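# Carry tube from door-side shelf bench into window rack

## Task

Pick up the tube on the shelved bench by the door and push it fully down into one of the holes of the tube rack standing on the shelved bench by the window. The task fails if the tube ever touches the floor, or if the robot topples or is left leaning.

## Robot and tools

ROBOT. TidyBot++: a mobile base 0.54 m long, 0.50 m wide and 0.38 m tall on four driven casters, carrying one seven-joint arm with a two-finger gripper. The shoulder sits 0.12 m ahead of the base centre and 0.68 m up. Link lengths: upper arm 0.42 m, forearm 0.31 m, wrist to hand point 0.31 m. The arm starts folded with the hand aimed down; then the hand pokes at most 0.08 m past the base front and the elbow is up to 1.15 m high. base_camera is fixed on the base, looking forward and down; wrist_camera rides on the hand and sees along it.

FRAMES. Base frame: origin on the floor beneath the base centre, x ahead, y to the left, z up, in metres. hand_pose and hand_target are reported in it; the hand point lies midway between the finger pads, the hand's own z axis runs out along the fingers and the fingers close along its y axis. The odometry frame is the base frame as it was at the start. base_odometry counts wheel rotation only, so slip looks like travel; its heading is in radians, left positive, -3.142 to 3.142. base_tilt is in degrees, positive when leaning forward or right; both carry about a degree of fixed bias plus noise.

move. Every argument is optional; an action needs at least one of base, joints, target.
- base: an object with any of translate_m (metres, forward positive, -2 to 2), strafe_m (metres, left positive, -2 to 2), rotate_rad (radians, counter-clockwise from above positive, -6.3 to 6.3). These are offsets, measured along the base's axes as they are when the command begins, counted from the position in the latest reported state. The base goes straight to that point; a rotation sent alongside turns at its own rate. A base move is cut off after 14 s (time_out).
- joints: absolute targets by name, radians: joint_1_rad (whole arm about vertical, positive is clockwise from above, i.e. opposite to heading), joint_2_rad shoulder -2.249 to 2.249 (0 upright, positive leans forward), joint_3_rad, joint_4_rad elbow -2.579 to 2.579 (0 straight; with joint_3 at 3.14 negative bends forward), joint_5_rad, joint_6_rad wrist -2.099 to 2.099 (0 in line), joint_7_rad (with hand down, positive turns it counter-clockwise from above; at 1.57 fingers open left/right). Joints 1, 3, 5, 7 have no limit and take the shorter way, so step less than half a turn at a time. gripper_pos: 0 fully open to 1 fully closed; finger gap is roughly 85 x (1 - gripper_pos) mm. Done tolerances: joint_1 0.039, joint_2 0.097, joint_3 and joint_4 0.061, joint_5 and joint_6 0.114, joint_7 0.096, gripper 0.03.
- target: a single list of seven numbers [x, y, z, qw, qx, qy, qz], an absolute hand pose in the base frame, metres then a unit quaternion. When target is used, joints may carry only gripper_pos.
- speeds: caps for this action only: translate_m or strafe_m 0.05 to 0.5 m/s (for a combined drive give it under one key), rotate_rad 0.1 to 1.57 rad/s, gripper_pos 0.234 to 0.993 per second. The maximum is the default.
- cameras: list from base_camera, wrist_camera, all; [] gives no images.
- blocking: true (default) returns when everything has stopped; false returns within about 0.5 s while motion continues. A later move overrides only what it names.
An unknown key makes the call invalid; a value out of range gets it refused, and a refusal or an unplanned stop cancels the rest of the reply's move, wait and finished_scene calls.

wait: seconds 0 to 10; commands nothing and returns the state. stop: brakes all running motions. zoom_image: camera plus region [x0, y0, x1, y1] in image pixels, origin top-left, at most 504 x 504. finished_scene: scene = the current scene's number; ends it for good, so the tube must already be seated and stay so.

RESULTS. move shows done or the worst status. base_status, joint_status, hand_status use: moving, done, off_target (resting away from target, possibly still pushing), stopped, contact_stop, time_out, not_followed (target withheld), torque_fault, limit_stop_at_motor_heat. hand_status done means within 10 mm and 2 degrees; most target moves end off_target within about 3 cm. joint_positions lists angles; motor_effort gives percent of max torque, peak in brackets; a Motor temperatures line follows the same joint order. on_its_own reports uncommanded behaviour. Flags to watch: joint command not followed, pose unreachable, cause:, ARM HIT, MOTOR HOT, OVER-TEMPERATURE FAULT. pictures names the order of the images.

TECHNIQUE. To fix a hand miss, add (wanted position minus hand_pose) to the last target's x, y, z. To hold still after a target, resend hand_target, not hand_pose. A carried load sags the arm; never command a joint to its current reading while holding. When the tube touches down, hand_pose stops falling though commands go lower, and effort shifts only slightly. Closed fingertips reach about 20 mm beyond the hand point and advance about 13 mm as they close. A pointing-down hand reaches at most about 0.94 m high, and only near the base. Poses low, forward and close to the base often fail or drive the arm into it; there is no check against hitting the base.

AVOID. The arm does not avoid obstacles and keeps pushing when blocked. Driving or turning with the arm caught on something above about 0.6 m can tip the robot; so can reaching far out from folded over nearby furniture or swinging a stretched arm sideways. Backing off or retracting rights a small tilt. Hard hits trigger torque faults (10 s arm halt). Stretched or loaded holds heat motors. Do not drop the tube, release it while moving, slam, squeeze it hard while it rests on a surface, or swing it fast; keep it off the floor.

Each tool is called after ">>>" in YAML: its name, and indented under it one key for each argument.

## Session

>>> move:

Scene clock: 0.00 s.
Motor temperatures (°C): [26 27 25 30 37 35 28]
base_odometry: x=+0.000 y=+0.000 heading=+0.000
base_tilt: forward=-0.1 right=+0.0
base_status: not commanded
joint_positions: joint_1_rad=-0.030 joint_2_rad=-0.309 joint_3_rad=+3.139 joint_4_rad=-2.545 joint_5_rad=+0.040 joint_6_rad=-0.870 joint_7_rad=+1.595 gripper_pos=+0.000
joint_status: not commanded
motor_effort: joint_1_rad=+0 joint_2_rad=-2 joint_3_rad=+0 joint_4_rad=+11 joint_5_rad=+0 joint_6_rad=+0 joint_7_rad=+0
hand_pose: x=+0.2498 y=-0.0039 z=+0.5776 quat_wxyz=(+0.016, +0.999, +0.041, +0.018) (m; base frame)
hand_target: x=+0.2491 y=-0.0040 z=+0.5772 quat_wxyz=(+0.016, +0.999, +0.041, +0.017) (m; base frame)
hand_status: not commanded
pictures: base_camera, wrist_camera
camera_calibration:
wrist_camera: T_world_to_cam=[[0.120058, -0.99276, 0.0036631, -0.0329997], [-0.992764, -0.120065, -0.0017377, 0.304424], [0.00216493, -0.00342797, -0.999992, 0.717953], [0, 0, 0, 1]] pos_world=[0.304629, 0.00625103, 0.718597]

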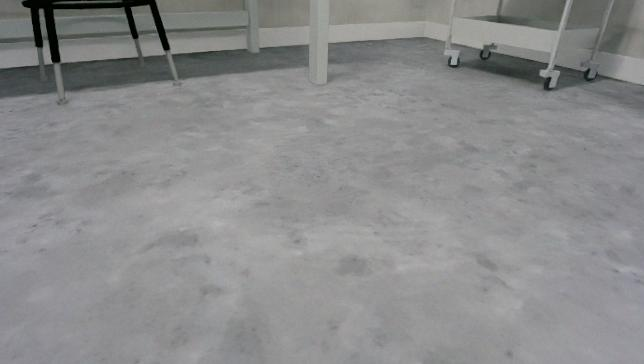

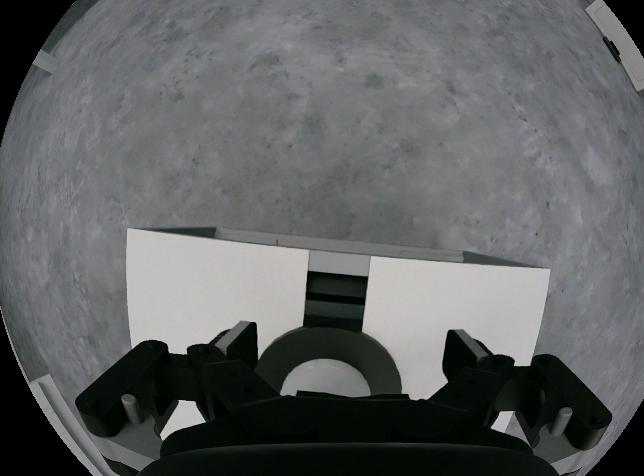

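>>> move:
  joints: {"joint_6_rad": 0.45}

Scene clock: 7.40 s.
Motor temperatures (°C): [26 27 25 30 37 35 28]
move: done
base_odometry: x=+0.000 y=+0.000 heading=+0.000
base_tilt: forward=-0.1 right=+0.1
base_status: not commanded
joint_positions: joint_1_rad=-0.030 joint_2_rad=-0.309 joint_3_rad=+3.139 joint_4_rad=-2.545 joint_5_rad=+0.040 joint_6_rad=+0.401 joint_7_rad=+1.595 gripper_pos=+0.000
joint_status: all done
motor_effort: joint_1_rad=+0(1) joint_2_rad=-6(7) joint_3_rad=+0(1) joint_4_rad=+15(16) joint_5_rad=-1(1) joint_6_rad=+8(9) joint_7_rad=+1(2)
hand_pose: x=+0.5383 y=+0.0203 z=+0.8070 quat_wxyz=(+0.003, +0.793, +0.043, +0.607) (m; base frame)
hand_target: x=+0.5415 y=+0.0210 z=+0.8211 quat_wxyz=(+0.002, +0.778, +0.042, +0.626) (m; base frame)
hand_status: not commanded
pictures: base_camera, wrist_camera
camera_calibration:
wrist_camera: T_world_to_cam=[[0.10351, -0.991132, 0.0833266, -0.0998517], [-0.286079, -0.109904, -0.951882, 0.980257], [0.952599, 0.0746913, -0.294918, -0.13542], [0, 0, 0, 1]] pos_world=[0.419767, 0.0188825, 0.901472]

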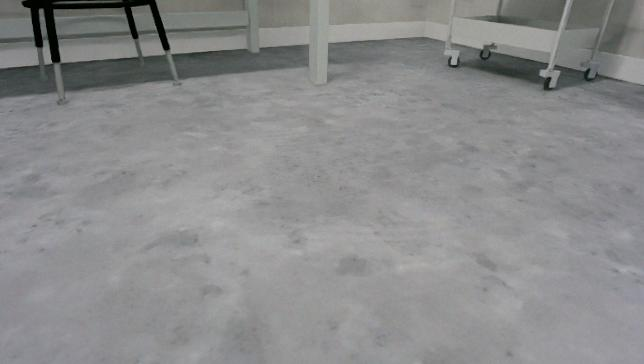

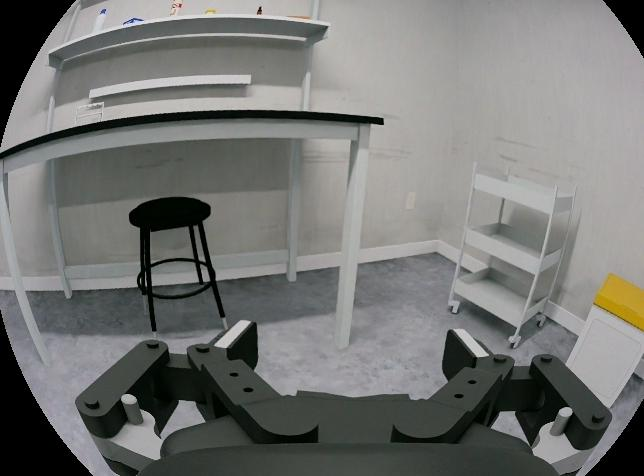

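>>> move:
  base: {"rotate_rad": 1.57}

Scene clock: 14.17 s.
Motor temperatures (°C): [26 26 25 30 37 35 28]
move: done
base_odometry: x=+0.000 y=+0.000 heading=+1.569
base_tilt: forward=-0.1 right=+0.1
base_status: done
joint_positions: joint_1_rad=-0.031 joint_2_rad=-0.309 joint_3_rad=+3.139 joint_4_rad=-2.545 joint_5_rad=+0.040 joint_6_rad=+0.401 joint_7_rad=+1.595 gripper_pos=+0.000
joint_status: not commanded
motor_effort: joint_1_rad=-1(2) joint_2_rad=-6(7) joint_3_rad=+0(1) joint_4_rad=+15(15) joint_5_rad=-1(1) joint_6_rad=+9(9) joint_7_rad=+0(2)
hand_pose: x=+0.5384 y=+0.0204 z=+0.8072 quat_wxyz=(+0.003, +0.793, +0.043, +0.608) (m; base frame)
hand_target: x=+0.5415 y=+0.0210 z=+0.8211 quat_wxyz=(+0.002, +0.778, +0.042, +0.626) (m; base frame)
hand_status: not commanded
pictures: base_camera, wrist_camera
camera_calibration:
wrist_camera: T_world_to_cam=[[0.103732, -0.991106, 0.0833629, -0.0999055], [-0.285295, -0.109943, -0.952113, 0.980279], [0.95281, 0.0749813, -0.294162, -0.136144], [0, 0, 0, 1]] pos_world=[0.419752, 0.0189661, 0.901616]

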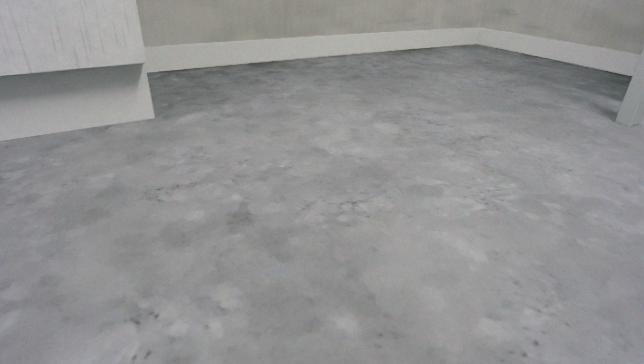

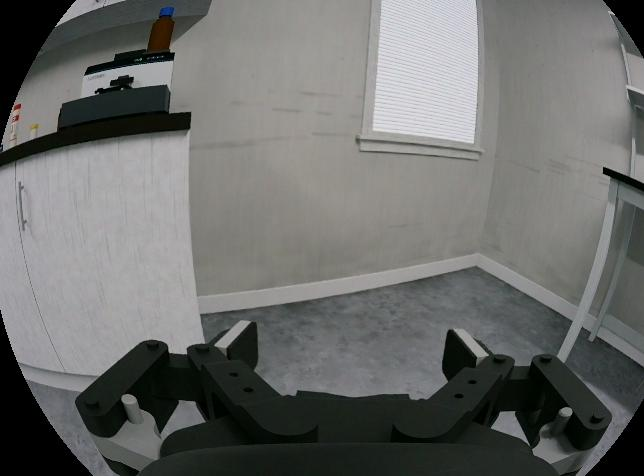

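>>> move:
  base: {"rotate_rad": 1.57}

Scene clock: 19.60 s.
Motor temperatures (°C): [26 26 25 30 37 35 28]
move: done
base_odometry: x=+0.000 y=+0.000 heading=+3.139
base_tilt: forward=-0.1 right=+0.0
base_status: done
joint_positions: joint_1_rad=-0.031 joint_2_rad=-0.309 joint_3_rad=+3.139 joint_4_rad=-2.545 joint_5_rad=+0.040 joint_6_rad=+0.402 joint_7_rad=+1.595 gripper_pos=+0.000
joint_status: not commanded
motor_effort: joint_1_rad=+0(2) joint_2_rad=-7(7) joint_3_rad=+0(1) joint_4_rad=+15(15) joint_5_rad=-1(1) joint_6_rad=+9(9) joint_7_rad=+0(2)
hand_pose: x=+0.5384 y=+0.0205 z=+0.8073 quat_wxyz=(+0.003, +0.793, +0.043, +0.608) (m; base frame)
hand_target: x=+0.5415 y=+0.0210 z=+0.8211 quat_wxyz=(+0.002, +0.778, +0.042, +0.626) (m; base frame)
hand_status: not commanded
pictures: base_camera, wrist_camera
camera_calibration:
wrist_camera: T_world_to_cam=[[0.103891, -0.991088, 0.0833768, -0.099935], [-0.284985, -0.109979, -0.952202, 0.980286], [0.952885, 0.0751639, -0.293871, -0.136422], [0, 0, 0, 1]] pos_world=[0.419744, 0.0190207, 0.901671]

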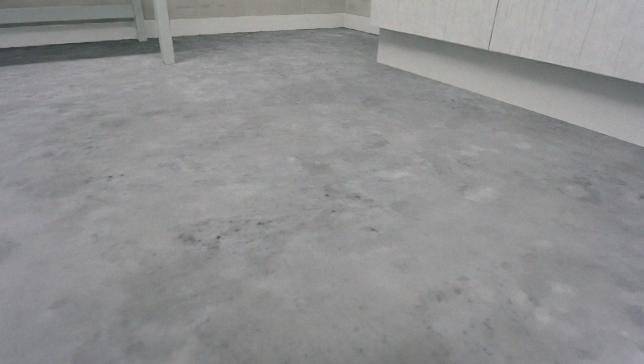

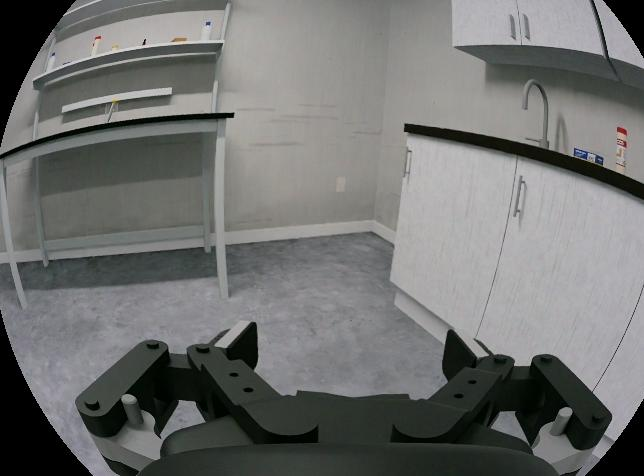

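>>> zoom_image:
  camera: "wrist_camera"
  region: [0, 60, 260, 240]

Scaled by 1.938.

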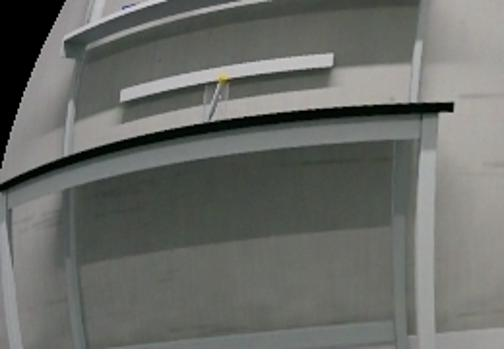

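>>> move:
  base: {"translate_m": 0.876, "strafe_m": 0.75, "rotate_rad": 0.607}
  joints: {"joint_1_rad": 0.0, "joint_2_rad": -0.13, "joint_4_rad": -1.15, "joint_5_rad": -0.01, "joint_6_rad": -1.05, "joint_7_rad": 1.54}

Scene clock: 192.73 s.
Motor temperatures (°C): [26 26 24 30 37 36 28]
move: done
base_odometry: x=-0.878 y=-0.748 heading=-2.536
base_tilt: forward=-0.1 right=+0.1
base_status: done
joint_positions: joint_1_rad=-0.014 joint_2_rad=-0.139 joint_3_rad=+3.139 joint_4_rad=-1.187 joint_5_rad=+0.040 joint_6_rad=-1.008 joint_7_rad=+1.595 gripper_pos=+0.000
joint_status: all done
motor_effort: joint_1_rad=-1(2) joint_2_rad=-13(16) joint_3_rad=+0(2) joint_4_rad=+16(19) joint_5_rad=+0(1) joint_6_rad=+8(10) joint_7_rad=+1(3)
hand_pose: x=+0.6083 y=-0.0005 z=+1.1106 quat_wxyz=(+0.022, +0.856, +0.018, +0.517) (m; base frame)
hand_target: x=+0.6056 y=+0.0057 z=+1.1145 quat_wxyz=(-0.013, +0.860, -0.012, +0.510) (m; base frame)
hand_status: not commanded
pictures: base_camera, wrist_camera
camera_calibration:
wrist_camera: T_world_to_cam=[[0.0529183, -0.995832, 0.0742861, -0.11221], [-0.492826, -0.0907437, -0.865383, 1.31671], [0.868517, 0.00918442, -0.495574, 0.162943], [0, 0, 0, 1]] pos_world=[0.513331, 0.00624437, 1.22855]

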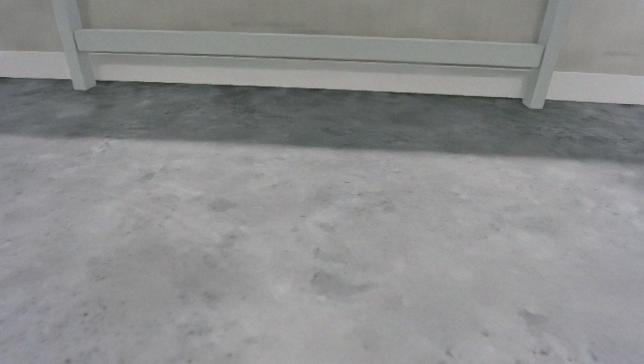

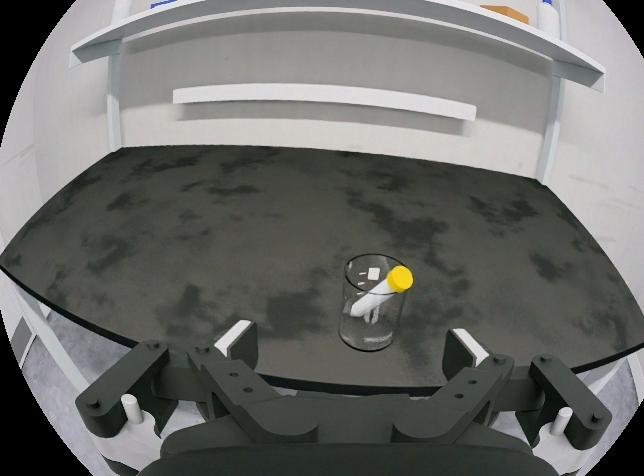

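>>> zoom_image:
  camera: "wrist_camera"
  region: [310, 230, 440, 360]

Scaled by 3.877.

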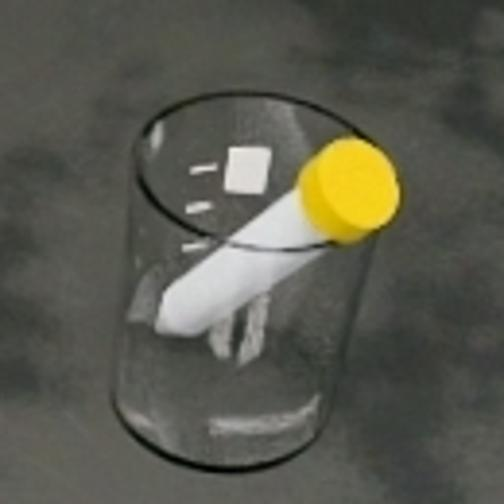

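>>> move:
  joints: {"joint_1_rad": 0.083, "joint_2_rad": -0.16, "joint_4_rad": -1.35, "joint_6_rad": 0.23, "joint_7_rad": 1.15}
  cameras: []

>>> move:
  joints: {"joint_2_rad": -0.15, "joint_4_rad": -1.91, "joint_6_rad": 0.24}
  cameras: ["wrist_camera"]

Scene clock: 413.40 s.
Motor temperatures (°C): [26 26 24 31 37 35 28]
move: done
base_odometry: x=-0.878 y=-0.748 heading=-2.536
base_tilt: forward=-0.1 right=+0.1
base_status: not commanded
joint_positions: joint_1_rad=+0.070 joint_2_rad=-0.150 joint_3_rad=+3.139 joint_4_rad=-1.315 joint_5_rad=+0.040 joint_6_rad=+0.180 joint_7_rad=+1.205 gripper_pos=+0.000
joint_status: all done
motor_effort: joint_1_rad=-1(1) joint_2_rad=-13(15) joint_3_rad=+0(1) joint_4_rad=+17(18) joint_5_rad=-1(1) joint_6_rad=+7(10) joint_7_rad=+1(2)
hand_pose: x=+0.6038 y=-0.0286 z=+1.3936 quat_wxyz=(-0.115, +0.465, -0.089, +0.873) (m; base frame)
hand_target: x=+0.5973 y=-0.0374 z=+1.3926 quat_wxyz=(-0.154, +0.447, -0.117, +0.874) (m; base frame)
hand_status: not commanded
pictures: none
No camera images: "cameras" was empty.

Scene clock: 415.17 s.
Motor temperatures (°C): [26 26 24 31 37 35 28]
move: done
base_odometry: x=-0.878 y=-0.748 heading=-2.536
base_tilt: forward=-0.1 right=+0.1
base_status: not commanded
joint_positions: joint_1_rad=+0.070 joint_2_rad=-0.153 joint_3_rad=+3.139 joint_4_rad=-1.874 joint_5_rad=+0.040 joint_6_rad=+0.190 joint_7_rad=+1.205 gripper_pos=+0.000
joint_status: all done
motor_effort: joint_1_rad=+0(1) joint_2_rad=-15(17) joint_3_rad=+0(0) joint_4_rad=+18(20) joint_5_rad=+0(1) joint_6_rad=+9(10) joint_7_rad=+1(2)
hand_pose: x=+0.6756 y=-0.0334 z=+1.0632 quat_wxyz=(-0.096, +0.680, -0.133, +0.715) (m; base frame)
hand_target: x=+0.6740 y=-0.0437 z=+1.0545 quat_wxyz=(-0.125, +0.666, -0.175, +0.714) (m; base frame)
hand_status: not commanded
pictures: wrist_camera
camera_calibration:
wrist_camera: T_world_to_cam=[[-0.0146515, -0.958904, -0.283352, 0.282097], [0.0236439, 0.282971, -0.958837, 1.06876], [0.999613, -0.0207479, 0.0185263, -0.55482], [0, 0, 0, 1]] pos_world=[0.533469, -0.0434348, 1.11498]

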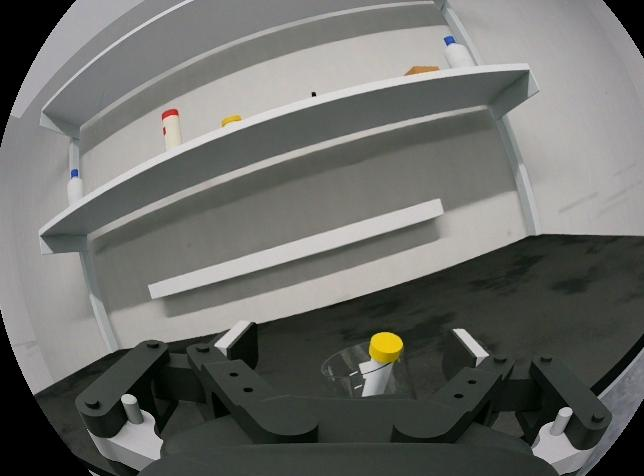

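>>> zoom_image:
  camera: "wrist_camera"
  region: [310, 310, 440, 420]

Scaled by 3.877.

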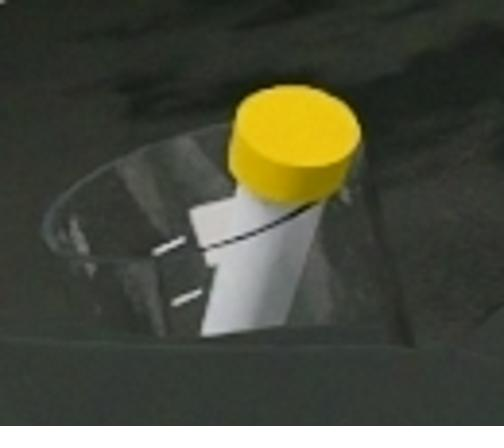

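>>> move:
  joints: {"joint_1_rad": 0.107, "joint_2_rad": -0.036, "joint_4_rad": -1.833, "joint_6_rad": 0.28, "joint_7_rad": 1.105}
  cameras: ["wrist_camera"]

Scene clock: 612.87 s.
Motor temperatures (°C): [26 27 24 30 37 36 28]
move: done
base_odometry: x=-0.878 y=-0.748 heading=-2.536
base_tilt: forward=-0.1 right=+0.1
base_status: not commanded
joint_positions: joint_1_rad=+0.094 joint_2_rad=-0.053 joint_3_rad=+3.139 joint_4_rad=-1.863 joint_5_rad=+0.040 joint_6_rad=+0.230 joint_7_rad=+1.161 gripper_pos=+0.000
joint_status: all done
motor_effort: joint_1_rad=+0(1) joint_2_rad=-18(20) joint_3_rad=+0(1) joint_4_rad=+18(19) joint_5_rad=+0(1) joint_6_rad=+9(10) joint_7_rad=+1(2)
hand_pose: x=+0.7114 y=-0.0497 z=+1.0245 quat_wxyz=(-0.102, +0.692, -0.160, +0.696) (m; base frame)
hand_target: x=+0.7178 y=-0.0620 z=+1.0485 quat_wxyz=(-0.133, +0.659, -0.197, +0.714) (m; base frame)
hand_status: not commanded
pictures: wrist_camera
camera_calibration:
wrist_camera: T_world_to_cam=[[-0.0493639, -0.943326, -0.328176, 0.327496], [-0.0137676, 0.329188, -0.944164, 1.04935], [0.998686, -0.0420894, -0.0292373, -0.541755], [0, 0, 0, 1]] pos_world=[0.571657, -0.0593001, 1.0824]

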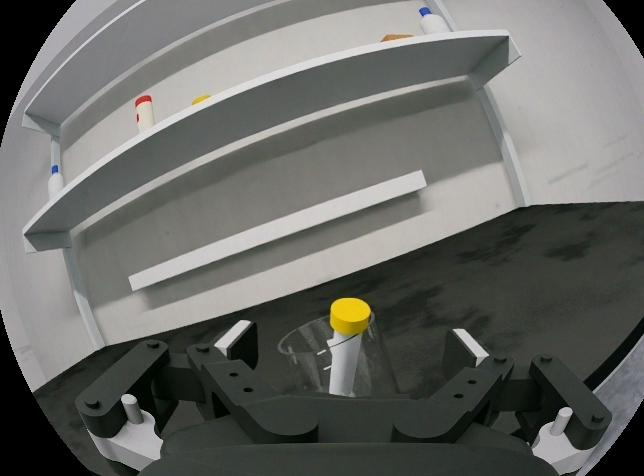

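>>> zoom_image:
  camera: "wrist_camera"
  region: [270, 280, 420, 410]

Scaled by 3.360.

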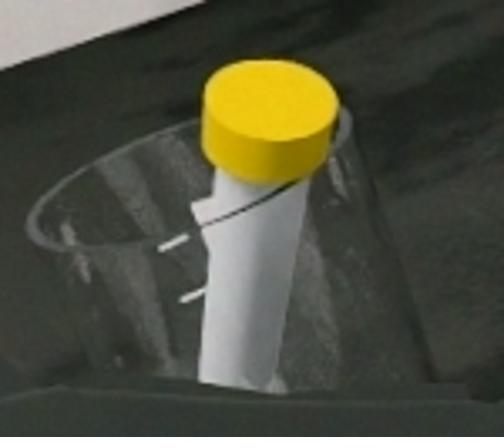

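>>> move:
  joints: {"joint_2_rad": 0.141, "joint_4_rad": -1.651}
  cameras: ["wrist_camera"]

Scene clock: 739.00 s.
Motor temperatures (°C): [26 27 24 30 37 36 28]
move: done
base_odometry: x=-0.878 y=-0.748 heading=-2.536
base_tilt: forward=-0.1 right=+0.1
base_status: not commanded
joint_positions: joint_1_rad=+0.094 joint_2_rad=+0.116 joint_3_rad=+3.139 joint_4_rad=-1.690 joint_5_rad=+0.040 joint_6_rad=+0.232 joint_7_rad=+1.160 gripper_pos=+0.000
joint_status: all done
motor_effort: joint_1_rad=+0(1) joint_2_rad=-23(25) joint_3_rad=+0(0) joint_4_rad=+18(19) joint_5_rad=+0(1) joint_6_rad=+9(9) joint_7_rad=+1(2)
hand_pose: x=+0.7824 y=-0.0563 z=+1.0256 quat_wxyz=(-0.102, +0.690, -0.159, +0.699) (m; base frame)
hand_target: x=+0.7919 y=-0.0699 z=+1.0477 quat_wxyz=(-0.134, +0.657, -0.197, +0.715) (m; base frame)
hand_status: not commanded
pictures: wrist_camera
camera_calibration:
wrist_camera: T_world_to_cam=[[-0.0471729, -0.943068, -0.329238, 0.324482], [-0.00766684, 0.329937, -0.943972, 1.04855], [0.998857, -0.0420056, -0.0227944, -0.619581], [0, 0, 0, 1]] pos_world=[0.642219, -0.0659712, 1.08251]

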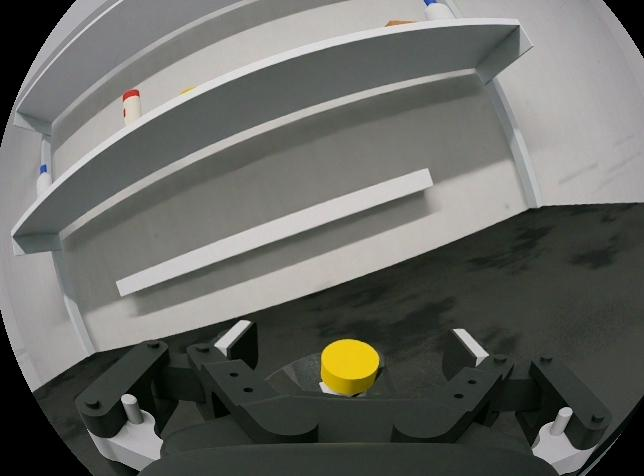

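>>> move:
  cameras: ["wrist_camera"]

>>> zoom_image:
  camera: "wrist_camera"
  region: [270, 290, 430, 430]

Scene clock: 787.50 s.
Motor temperatures (°C): [26 27 24 31 37 36 28]
base_odometry: x=-0.878 y=-0.748 heading=-2.536
base_tilt: forward=-0.1 right=+0.0
base_status: not commanded
joint_positions: joint_1_rad=+0.094 joint_2_rad=+0.116 joint_3_rad=+3.139 joint_4_rad=-1.689 joint_5_rad=+0.040 joint_6_rad=+0.232 joint_7_rad=+1.160 gripper_pos=+0.000
joint_status: all done
motor_effort: joint_1_rad=+0(1) joint_2_rad=-23(25) joint_3_rad=+0(0) joint_4_rad=+18(19) joint_5_rad=-1(1) joint_6_rad=+9(9) joint_7_rad=+1(2)
hand_pose: x=+0.7824 y=-0.0563 z=+1.0258 quat_wxyz=(-0.102, +0.690, -0.159, +0.699) (m; base frame)
hand_target: x=+0.7919 y=-0.0699 z=+1.0477 quat_wxyz=(-0.134, +0.657, -0.197, +0.715) (m; base frame)
hand_status: not commanded
pictures: wrist_camera
camera_calibration:
wrist_camera: T_world_to_cam=[[-0.0470255, -0.943041, -0.329336, 0.324557], [-0.0072429, 0.330014, -0.943948, 1.04845], [0.998867, -0.0420043, -0.0223494, -0.620072], [0, 0, 0, 1]] pos_world=[0.642226, -0.0659788, 1.08272]

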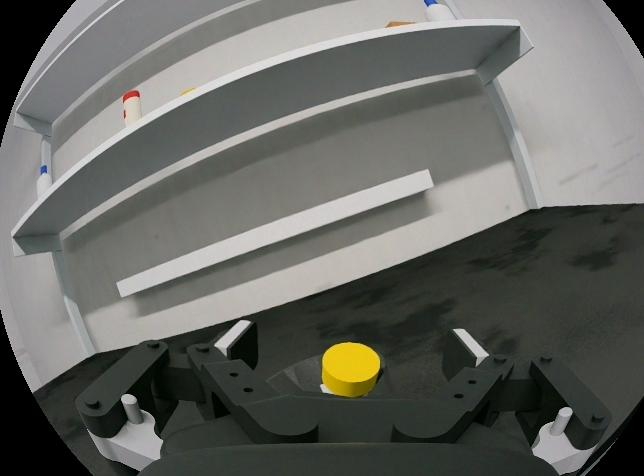

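Scaled by 3.150.

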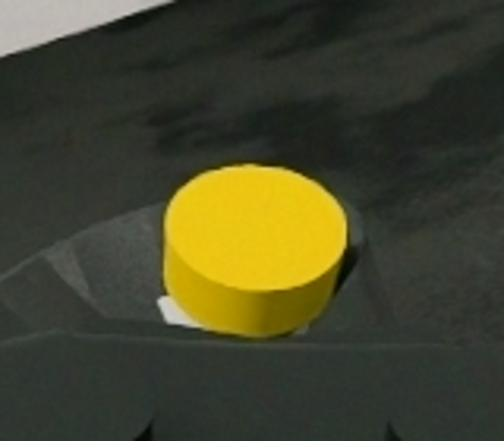

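>>> move:
  joints: {"gripper_pos": 0.64}
  speeds: {"gripper_pos": 0.4}
  cameras: ["wrist_camera"]

>>> zoom_image:
  camera: "wrist_camera"
  region: [250, 280, 450, 430]

Scene clock: 793.77 s.
Motor temperatures (°C): [26 27 24 31 37 36 28]
move: done
base_odometry: x=-0.878 y=-0.748 heading=-2.536
base_tilt: forward=+0.0 right=+0.1
base_status: not commanded
joint_positions: joint_1_rad=+0.094 joint_2_rad=+0.116 joint_3_rad=+3.139 joint_4_rad=-1.689 joint_5_rad=+0.040 joint_6_rad=+0.232 joint_7_rad=+1.159 gripper_pos=+0.638
joint_status: all done
motor_effort: joint_1_rad=+0(1) joint_2_rad=-23(24) joint_3_rad=-1(1) joint_4_rad=+18(18) joint_5_rad=+0(1) joint_6_rad=+9(9) joint_7_rad=+2(2)
hand_pose: x=+0.7824 y=-0.0563 z=+1.0259 quat_wxyz=(-0.102, +0.690, -0.159, +0.699) (m; base frame)
hand_target: x=+0.7919 y=-0.0699 z=+1.0477 quat_wxyz=(-0.134, +0.657, -0.197, +0.715) (m; base frame)
hand_status: not commanded
pictures: wrist_camera
camera_calibration:
wrist_camera: T_world_to_cam=[[-0.047031, -0.943002, -0.329448, 0.324673], [-0.00716846, 0.330123, -0.943911, 1.0484], [0.998868, -0.0420314, -0.0222859, -0.620141], [0, 0, 0, 1]] pos_world=[0.642224, -0.0660011, 1.08274]

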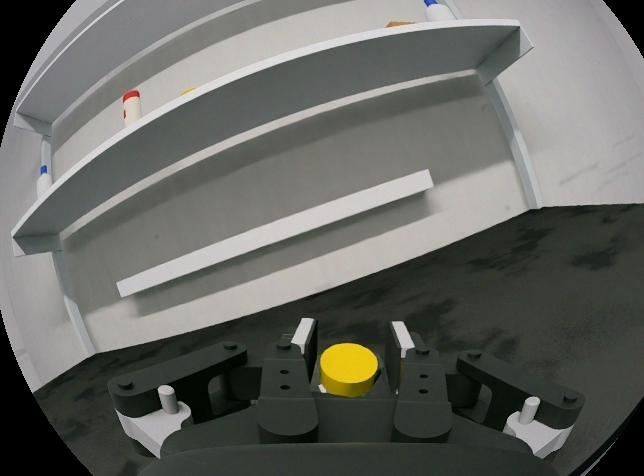

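Scaled by 2.520.

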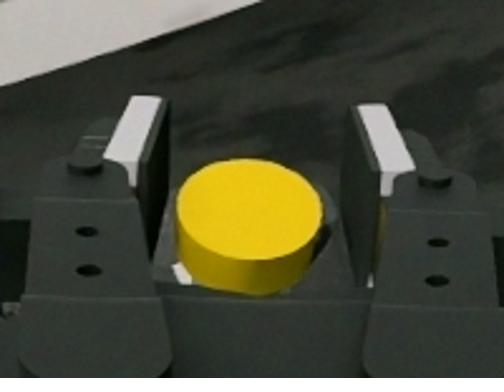

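>>> move:
  joints: {"gripper_pos": 0.86}
  speeds: {"gripper_pos": 0.234}
  cameras: ["wrist_camera"]

>>> zoom_image:
  camera: "wrist_camera"
  region: [250, 280, 450, 430]

Scene clock: 801.63 s.
Motor temperatures (°C): [26 27 24 31 37 36 28]
move: off_target
base_odometry: x=-0.878 y=-0.748 heading=-2.536
base_tilt: forward=-0.1 right=+0.1
base_status: not commanded
joint_positions: joint_1_rad=+0.094 joint_2_rad=+0.116 joint_3_rad=+3.139 joint_4_rad=-1.689 joint_5_rad=+0.040 joint_6_rad=+0.232 joint_7_rad=+1.159 gripper_pos=+0.775
joint_status: gripper_pos off_target (ended at +0.775, target +0.860)
motor_effort: joint_1_rad=+0(1) joint_2_rad=-23(24) joint_3_rad=+0(1) joint_4_rad=+18(18) joint_5_rad=+0(1) joint_6_rad=+9(9) joint_7_rad=+1(2)
hand_pose: x=+0.7824 y=-0.0564 z=+1.0261 quat_wxyz=(-0.102, +0.690, -0.159, +0.699) (m; base frame)
hand_target: x=+0.7919 y=-0.0699 z=+1.0477 quat_wxyz=(-0.134, +0.657, -0.197, +0.715) (m; base frame)
hand_status: not commanded
pictures: wrist_camera
camera_calibration:
wrist_camera: T_world_to_cam=[[-0.0469623, -0.942991, -0.32949, 0.324685], [-0.00671779, 0.330144, -0.943907, 1.04829], [0.998874, -0.0421146, -0.0218391, -0.620626], [0, 0, 0, 1]] pos_world=[0.642217, -0.0660499, 1.08292]

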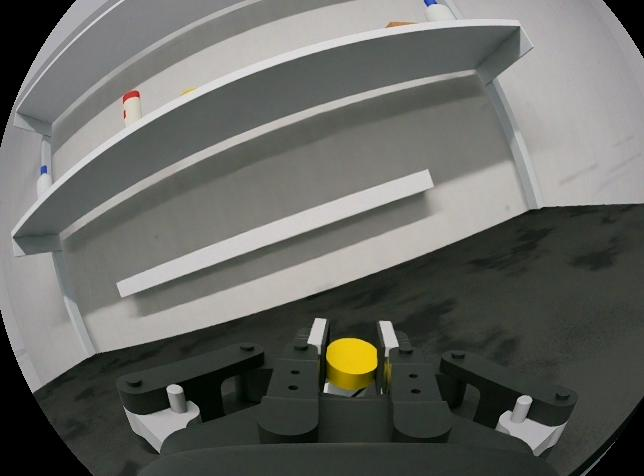

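Scaled by 2.520.

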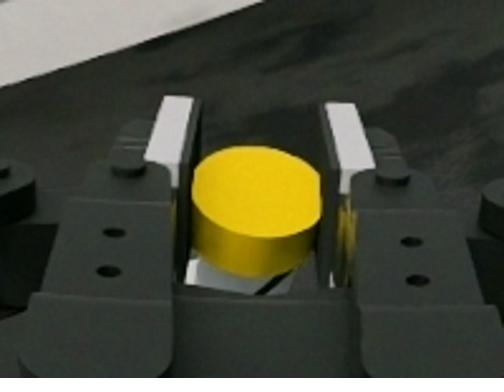

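>>> move:
  joints: {"joint_2_rad": 0.085, "joint_4_rad": -1.49, "joint_6_rad": 0.03}
  cameras: ["wrist_camera"]

>>> zoom_image:
  camera: "wrist_camera"
  region: [250, 280, 450, 430]

Scene clock: 859.73 s.
Motor temperatures (°C): [26 27 24 31 37 36 28]
move: done
base_odometry: x=-0.878 y=-0.748 heading=-2.536
base_tilt: forward=+0.0 right=+0.1
base_status: not commanded
joint_positions: joint_1_rad=+0.094 joint_2_rad=+0.091 joint_3_rad=+3.139 joint_4_rad=-1.525 joint_5_rad=+0.040 joint_6_rad=+0.072 joint_7_rad=+1.159 gripper_pos=+0.775
joint_status: all done
motor_effort: joint_1_rad=-1(1) joint_2_rad=-23(25) joint_3_rad=+0(1) joint_4_rad=+19(20) joint_5_rad=-1(1) joint_6_rad=+9(10) joint_7_rad=+1(2)
hand_pose: x=+0.7797 y=-0.0581 z=+1.0954 quat_wxyz=(-0.101, +0.679, -0.159, +0.710) (m; base frame)
hand_target: x=+0.7768 y=-0.0675 z=+1.1078 quat_wxyz=(-0.132, +0.669, -0.200, +0.704) (m; base frame)
hand_status: not commanded
pictures: wrist_camera
camera_calibration:
wrist_camera: T_world_to_cam=[[-0.0432315, -0.943908, -0.327367, 0.340493], [0.0232755, 0.326632, -0.944865, 1.09173], [0.998794, -0.0484676, 0.00784913, -0.649309], [0, 0, 0, 1]] pos_world=[0.637835, -0.0666722, 1.1481]

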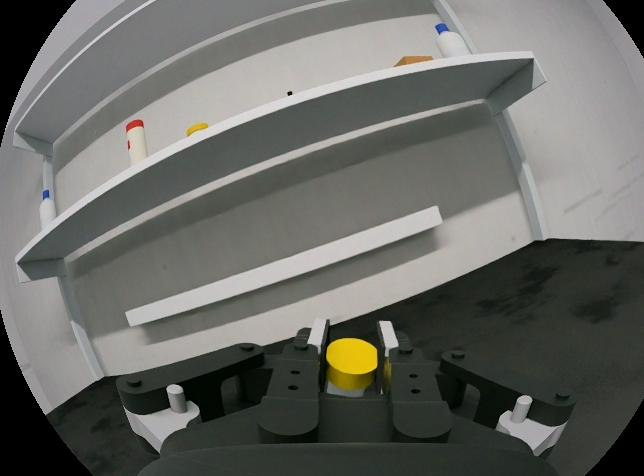

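Scaled by 2.520.

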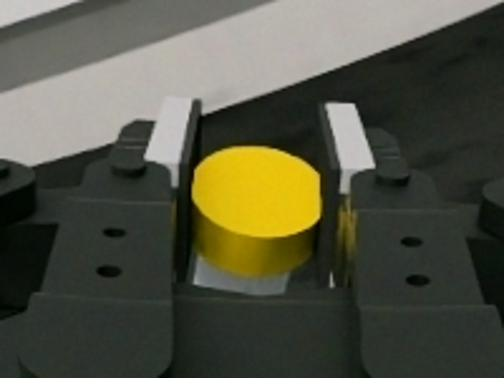

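>>> move:
  joints: {"joint_4_rad": -1.26, "joint_6_rad": -0.22}
  cameras: ["wrist_camera"]

Scene clock: 869.77 s.
Motor temperatures (°C): [26 27 24 31 37 36 28]
move: done
base_odometry: x=-0.878 y=-0.748 heading=-2.536
base_tilt: forward=-0.1 right=+0.0
base_status: not commanded
joint_positions: joint_1_rad=+0.094 joint_2_rad=+0.089 joint_3_rad=+3.139 joint_4_rad=-1.295 joint_5_rad=+0.040 joint_6_rad=-0.177 joint_7_rad=+1.159 gripper_pos=+0.775
joint_status: all done
motor_effort: joint_1_rad=-1(1) joint_2_rad=-23(24) joint_3_rad=+0(1) joint_4_rad=+18(20) joint_5_rad=+0(1) joint_6_rad=+9(10) joint_7_rad=+1(2)
hand_pose: x=+0.7739 y=-0.0607 z=+1.1622 quat_wxyz=(-0.097, +0.684, -0.164, +0.704) (m; base frame)
hand_target: x=+0.7690 y=-0.0660 z=+1.1732 quat_wxyz=(-0.132, +0.676, -0.201, +0.697) (m; base frame)
hand_status: not commanded
pictures: wrist_camera
camera_calibration:
wrist_camera: T_world_to_cam=[[-0.058331, -0.942629, -0.328706, 0.372966], [0.00990464, 0.328704, -0.944381, 1.16567], [0.998248, -0.0583424, -0.0098372, -0.623723], [0, 0, 0, 1]] pos_world=[0.63284, -0.0679791, 1.21729]

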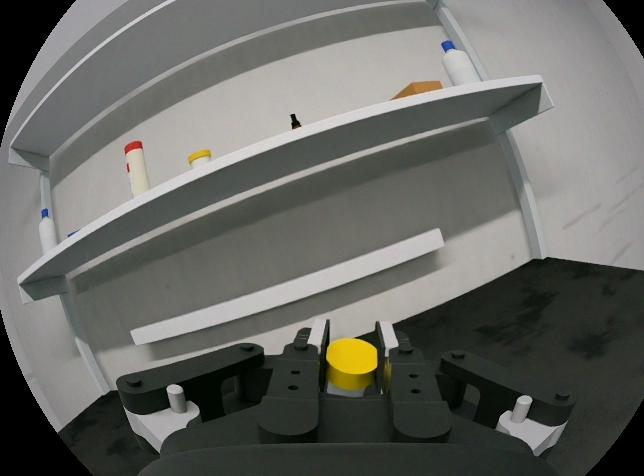

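>>> move:
  base: {"translate_m": -0.8}
  blocking: false
  cameras: []

>>> wait:
  seconds: 0.5
  cameras: []

>>> move:
  joints: {"joint_1_rad": 0.0, "joint_2_rad": -0.16, "joint_4_rad": -1.15, "joint_6_rad": -1.0, "joint_7_rad": 1.58}
  cameras: ["wrist_camera", "base_camera"]

Scene clock: 1023.97 s.
Motor temperatures (°C): [26 28 24 31 36 35 28]
move: moving
base_odometry: x=-0.823 y=-0.710 heading=-2.537
base_tilt: forward=+0.0 right=+0.0
base_status: translate_m moving
joint_positions: joint_1_rad=+0.096 joint_2_rad=+0.086 joint_3_rad=+3.139 joint_4_rad=-1.295 joint_5_rad=+0.040 joint_6_rad=-0.180 joint_7_rad=+1.159 gripper_pos=+0.775
joint_status: not commanded
motor_effort: joint_1_rad=+0(2) joint_2_rad=-25(28) joint_3_rad=+0(2) joint_4_rad=+18(19) joint_5_rad=+0(0) joint_6_rad=+9(10) joint_7_rad=+1(2)
hand_pose: x=+0.7724 y=-0.0618 z=+1.1630 quat_wxyz=(-0.096, +0.684, -0.165, +0.704) (m; base frame)
hand_target: x=+0.7690 y=-0.0660 z=+1.1732 quat_wxyz=(-0.132, +0.676, -0.201, +0.697) (m; base frame)
hand_status: not commanded
pictures: none
No camera images: "cameras" was empty.

Scene clock: 1024.47 s.
Motor temperatures (°C): [26 28 24 31 36 35 28]
earlier move: moving
base_odometry: x=-0.666 y=-0.601 heading=-2.536
base_tilt: forward=+0.0 right=+0.0
base_status: translate_m moving
joint_positions: joint_1_rad=+0.097 joint_2_rad=+0.087 joint_3_rad=+3.139 joint_4_rad=-1.295 joint_5_rad=+0.040 joint_6_rad=-0.181 joint_7_rad=+1.159 gripper_pos=+0.775
joint_status: not commanded
motor_effort: joint_1_rad=+0(2) joint_2_rad=-25(28) joint_3_rad=+0(2) joint_4_rad=+18(19) joint_5_rad=+0(1) joint_6_rad=+9(10) joint_7_rad=+1(2)
hand_pose: x=+0.7725 y=-0.0628 z=+1.1625 quat_wxyz=(-0.096, +0.685, -0.165, +0.703) (m; base frame)
hand_target: x=+0.7690 y=-0.0660 z=+1.1732 quat_wxyz=(-0.132, +0.676, -0.201, +0.697) (m; base frame)
hand_status: not commanded
wait: 0.50 s; no rest
pictures: none
No camera images: "cameras" was empty.

Scene clock: 1026.40 s.
Motor temperatures (°C): [26 28 24 31 36 35 28]
move: done
base_odometry: x=-0.220 y=-0.293 heading=-2.536
base_tilt: forward=-0.1 right=+0.1
base_status: done
joint_positions: joint_1_rad=+0.014 joint_2_rad=-0.178 joint_3_rad=+3.139 joint_4_rad=-1.176 joint_5_rad=+0.040 joint_6_rad=-0.957 joint_7_rad=+1.524 gripper_pos=+0.775
joint_status: all done
motor_effort: joint_1_rad=+0(2) joint_2_rad=-11(26) joint_3_rad=+0(1) joint_4_rad=+16(19) joint_5_rad=-1(1) joint_6_rad=+8(11) joint_7_rad=+1(2)
hand_pose: x=+0.5970 y=-0.0137 z=+1.1496 quat_wxyz=(+0.010, +0.829, -0.023, +0.559) (m; base frame)
hand_target: x=+0.5991 y=+0.0056 z=+1.1430 quat_wxyz=(-0.003, +0.839, +0.005, +0.545) (m; base frame)
hand_status: not commanded
pictures: base_camera, wrist_camera
camera_calibration:
wrist_camera: T_world_to_cam=[[-0.00723337, -0.999879, 0.0137748, -0.0221742], [-0.404223, -0.00967583, -0.914609, 1.34854], [0.914632, -0.0121838, -0.404104, 0.0592307], [0, 0, 0, 1]] pos_world=[0.490776, -0.00840157, 1.25763]

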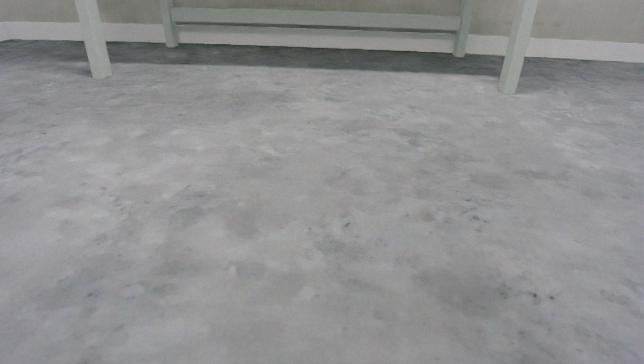

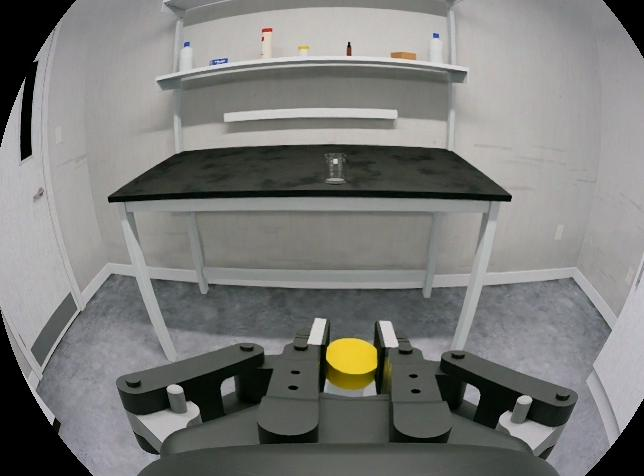

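>>> move:
  base: {"translate_m": -0.807, "strafe_m": -0.235, "rotate_rad": 3.142}
  joints: {"joint_6_rad": -1.12, "joint_7_rad": 1.645}
  cameras: ["wrist_camera", "base_camera"]

Scene clock: 1060.60 s.
Motor temperatures (°C): [26 27 24 31 36 35 28]
move: done
base_odometry: x=+0.310 y=+0.360 heading=+0.605
base_tilt: forward=-0.1 right=+0.0
base_status: done
joint_positions: joint_1_rad=+0.000 joint_2_rad=-0.164 joint_3_rad=+3.139 joint_4_rad=-1.176 joint_5_rad=+0.040 joint_6_rad=-1.093 joint_7_rad=+1.600 gripper_pos=+0.775
joint_status: all done
motor_effort: joint_1_rad=-1(2) joint_2_rad=-11(15) joint_3_rad=+0(3) joint_4_rad=+16(18) joint_5_rad=+0(1) joint_6_rad=+8(9) joint_7_rad=+1(2)
hand_pose: x=+0.5846 y=-0.0082 z=+1.1051 quat_wxyz=(+0.027, +0.868, +0.013, +0.495) (m; base frame)
hand_target: x=+0.5818 y=+0.0057 z=+1.1098 quat_wxyz=(+0.013, +0.869, +0.034, +0.493) (m; base frame)
hand_status: not commanded
pictures: base_camera, wrist_camera
camera_calibration:
wrist_camera: T_world_to_cam=[[0.0418858, -0.996299, 0.0750568, -0.112569], [-0.536622, -0.0858008, -0.839449, 1.29659], [0.842782, -0.00511614, -0.53823, 0.242956], [0, 0, 0, 1]] pos_world=[0.495733, 0.000338497, 1.22763]

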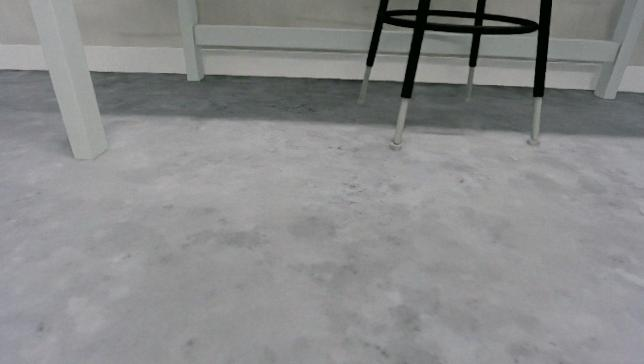

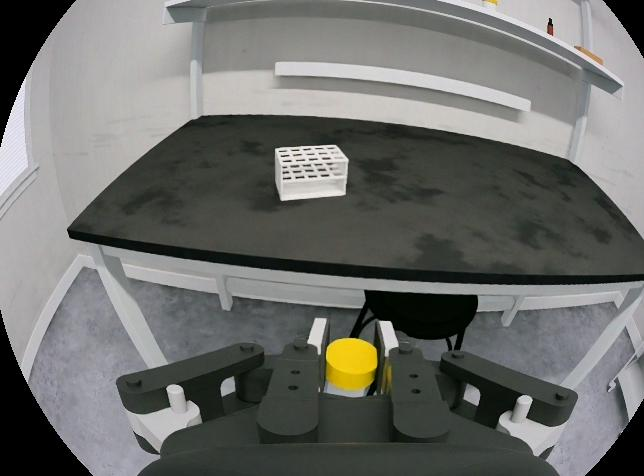

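>>> zoom_image:
  camera: "wrist_camera"
  region: [260, 130, 360, 210]

>>> zoom_image:
  camera: "wrist_camera"
  region: [290, 310, 410, 410]

Scaled by 5.040.

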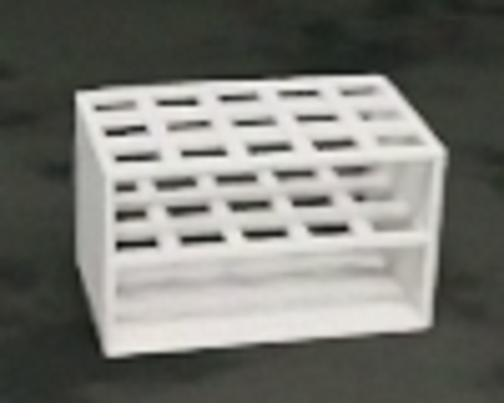

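Scaled by 4.200.

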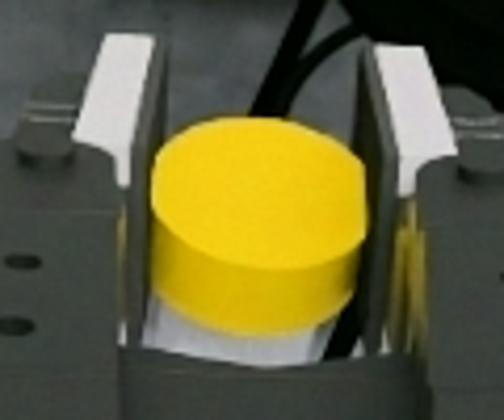

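>>> move:
  base: {"translate_m": 0.425, "strafe_m": 0.073}
  joints: {"joint_2_rad": 0.07, "joint_4_rad": -0.49, "joint_6_rad": -1.82}
  cameras: ["wrist_camera"]

>>> zoom_image:
  camera: "wrist_camera"
  region: [240, 200, 440, 340]

Scene clock: 1199.33 s.
Motor temperatures (°C): [25 27 23 30 36 35 28]
move: done
base_odometry: x=+0.618 y=+0.662 heading=+0.606
base_tilt: forward=-0.1 right=+0.0
base_status: done
joint_positions: joint_1_rad=+0.000 joint_2_rad=+0.059 joint_3_rad=+3.139 joint_4_rad=-0.524 joint_5_rad=+0.040 joint_6_rad=-1.777 joint_7_rad=+1.600 gripper_pos=+0.775
joint_status: all done
motor_effort: joint_1_rad=-1(1) joint_2_rad=-14(20) joint_3_rad=+0(1) joint_4_rad=+10(16) joint_5_rad=+0(1) joint_6_rad=+6(9) joint_7_rad=+1(2)
hand_pose: x=+0.5357 y=-0.0097 z=+1.1433 quat_wxyz=(+0.021, +0.925, +0.004, +0.380) (m; base frame)
hand_target: x=+0.5302 y=+0.0055 z=+1.1426 quat_wxyz=(+0.009, +0.928, +0.039, +0.372) (m; base frame)
hand_status: not commanded
pictures: wrist_camera
camera_calibration:
wrist_camera: T_world_to_cam=[[0.0382847, -0.998202, 0.0461278, -0.079921], [-0.732308, -0.059435, -0.678374, 1.22321], [0.679896, -0.00780844, -0.733267, 0.614957], [0, 0, 0, 1]] pos_world=[0.480718, -0.00227408, 1.28441]

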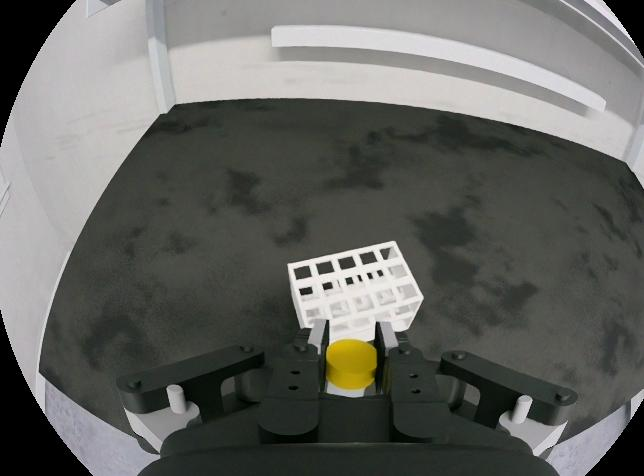

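Scaled by 2.520.

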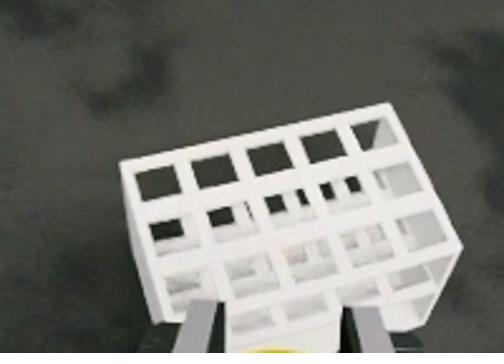

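>>> zoom_image:
  camera: "wrist_camera"
  region: [280, 232, 430, 332]

>>> zoom_image:
  camera: "wrist_camera"
  region: [290, 310, 410, 410]

Scaled by 3.360.

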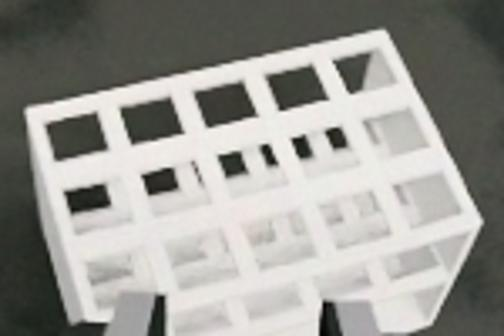

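Scaled by 4.200.

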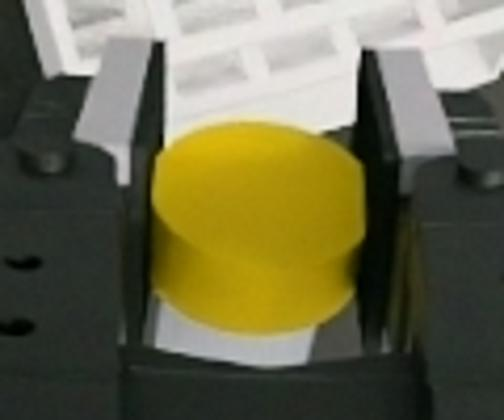

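>>> zoom_image:
  camera: "wrist_camera"
  region: [316, 328, 388, 400]

Scaled by 7.000.

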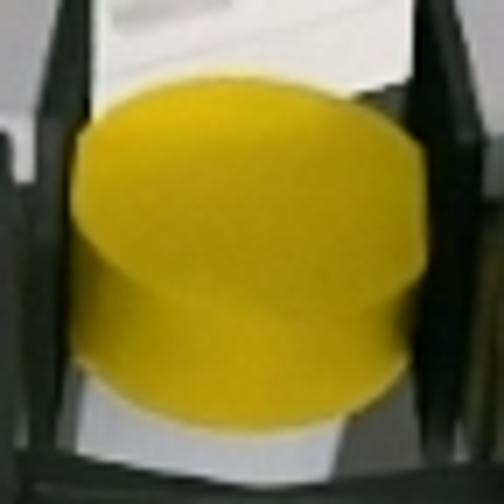

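>>> move:
  joints: {"joint_1_rad": 0.041, "joint_6_rad": -0.784}
  blocking: false
  cameras: []

>>> move:
  joints: {"joint_2_rad": -0.03, "joint_4_rad": -1.11}
  cameras: ["wrist_camera"]

>>> zoom_image:
  camera: "wrist_camera"
  region: [316, 328, 388, 400]

Scene clock: 1702.83 s.
Motor temperatures (°C): [25 26 23 30 36 35 28]
move: moving
base_odometry: x=+0.618 y=+0.662 heading=+0.606
base_tilt: forward=-0.1 right=+0.1
base_status: not commanded
joint_positions: joint_1_rad=+0.007 joint_2_rad=+0.059 joint_3_rad=+3.139 joint_4_rad=-0.523 joint_5_rad=+0.040 joint_6_rad=-1.371 joint_7_rad=+1.600 gripper_pos=+0.775
joint_status: joint_1_rad moving; joint_6_rad moving
motor_effort: joint_1_rad=-1(1) joint_2_rad=-15(15) joint_3_rad=+0(1) joint_4_rad=+12(12) joint_5_rad=+0(1) joint_6_rad=+7(9) joint_7_rad=+1(1)
hand_pose: x=+0.6049 y=-0.0129 z=+1.2487 quat_wxyz=(+0.028, +0.828, +0.003, +0.560) (m; base frame)
hand_target: x=+0.6150 y=-0.0048 z=+1.2835 quat_wxyz=(+0.023, +0.797, +0.024, +0.603) (m; base frame)
hand_status: not commanded
pictures: none
No camera images: "cameras" was empty.

Scene clock: 1704.90 s.
Motor temperatures (°C): [25 26 23 30 36 35 28]
move: done
base_odometry: x=+0.618 y=+0.662 heading=+0.606
base_tilt: forward=-0.1 right=+0.1
base_status: not commanded
joint_positions: joint_1_rad=+0.027 joint_2_rad=-0.016 joint_3_rad=+3.139 joint_4_rad=-1.076 joint_5_rad=+0.040 joint_6_rad=-0.831 joint_7_rad=+1.600 gripper_pos=+0.775
joint_status: all done
motor_effort: joint_1_rad=+0(2) joint_2_rad=-17(20) joint_3_rad=+0(1) joint_4_rad=+16(18) joint_5_rad=+0(1) joint_6_rad=+9(10) joint_7_rad=+1(2)
hand_pose: x=+0.6816 y=-0.0214 z=+1.1585 quat_wxyz=(+0.035, +0.811, +0.004, +0.585) (m; base frame)
hand_target: x=+0.6813 y=-0.0178 z=+1.1606 quat_wxyz=(+0.029, +0.803, +0.014, +0.596) (m; base frame)
hand_status: not commanded
pictures: wrist_camera
camera_calibration:
wrist_camera: T_world_to_cam=[[0.00652217, -0.996149, 0.0874393, -0.124096], [-0.347288, -0.0842549, -0.933966, 1.37276], [0.937736, -0.0242751, -0.3465, -0.0974019], [0, 0, 0, 1]] pos_world=[0.56889, -0.0103209, 1.25921]

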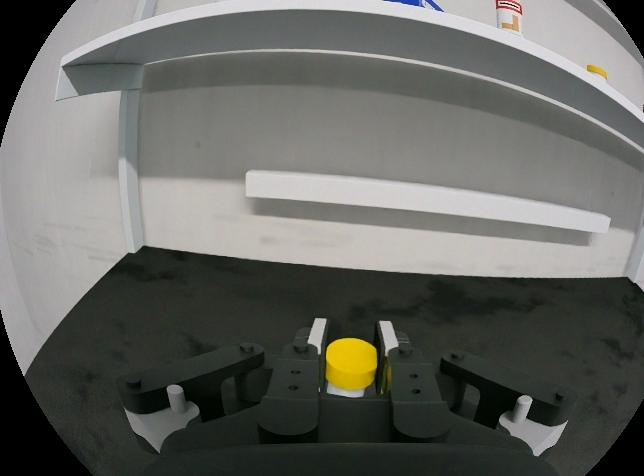

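Scaled by 7.000.

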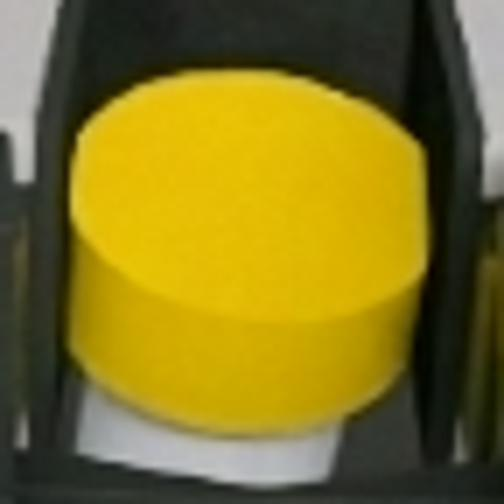

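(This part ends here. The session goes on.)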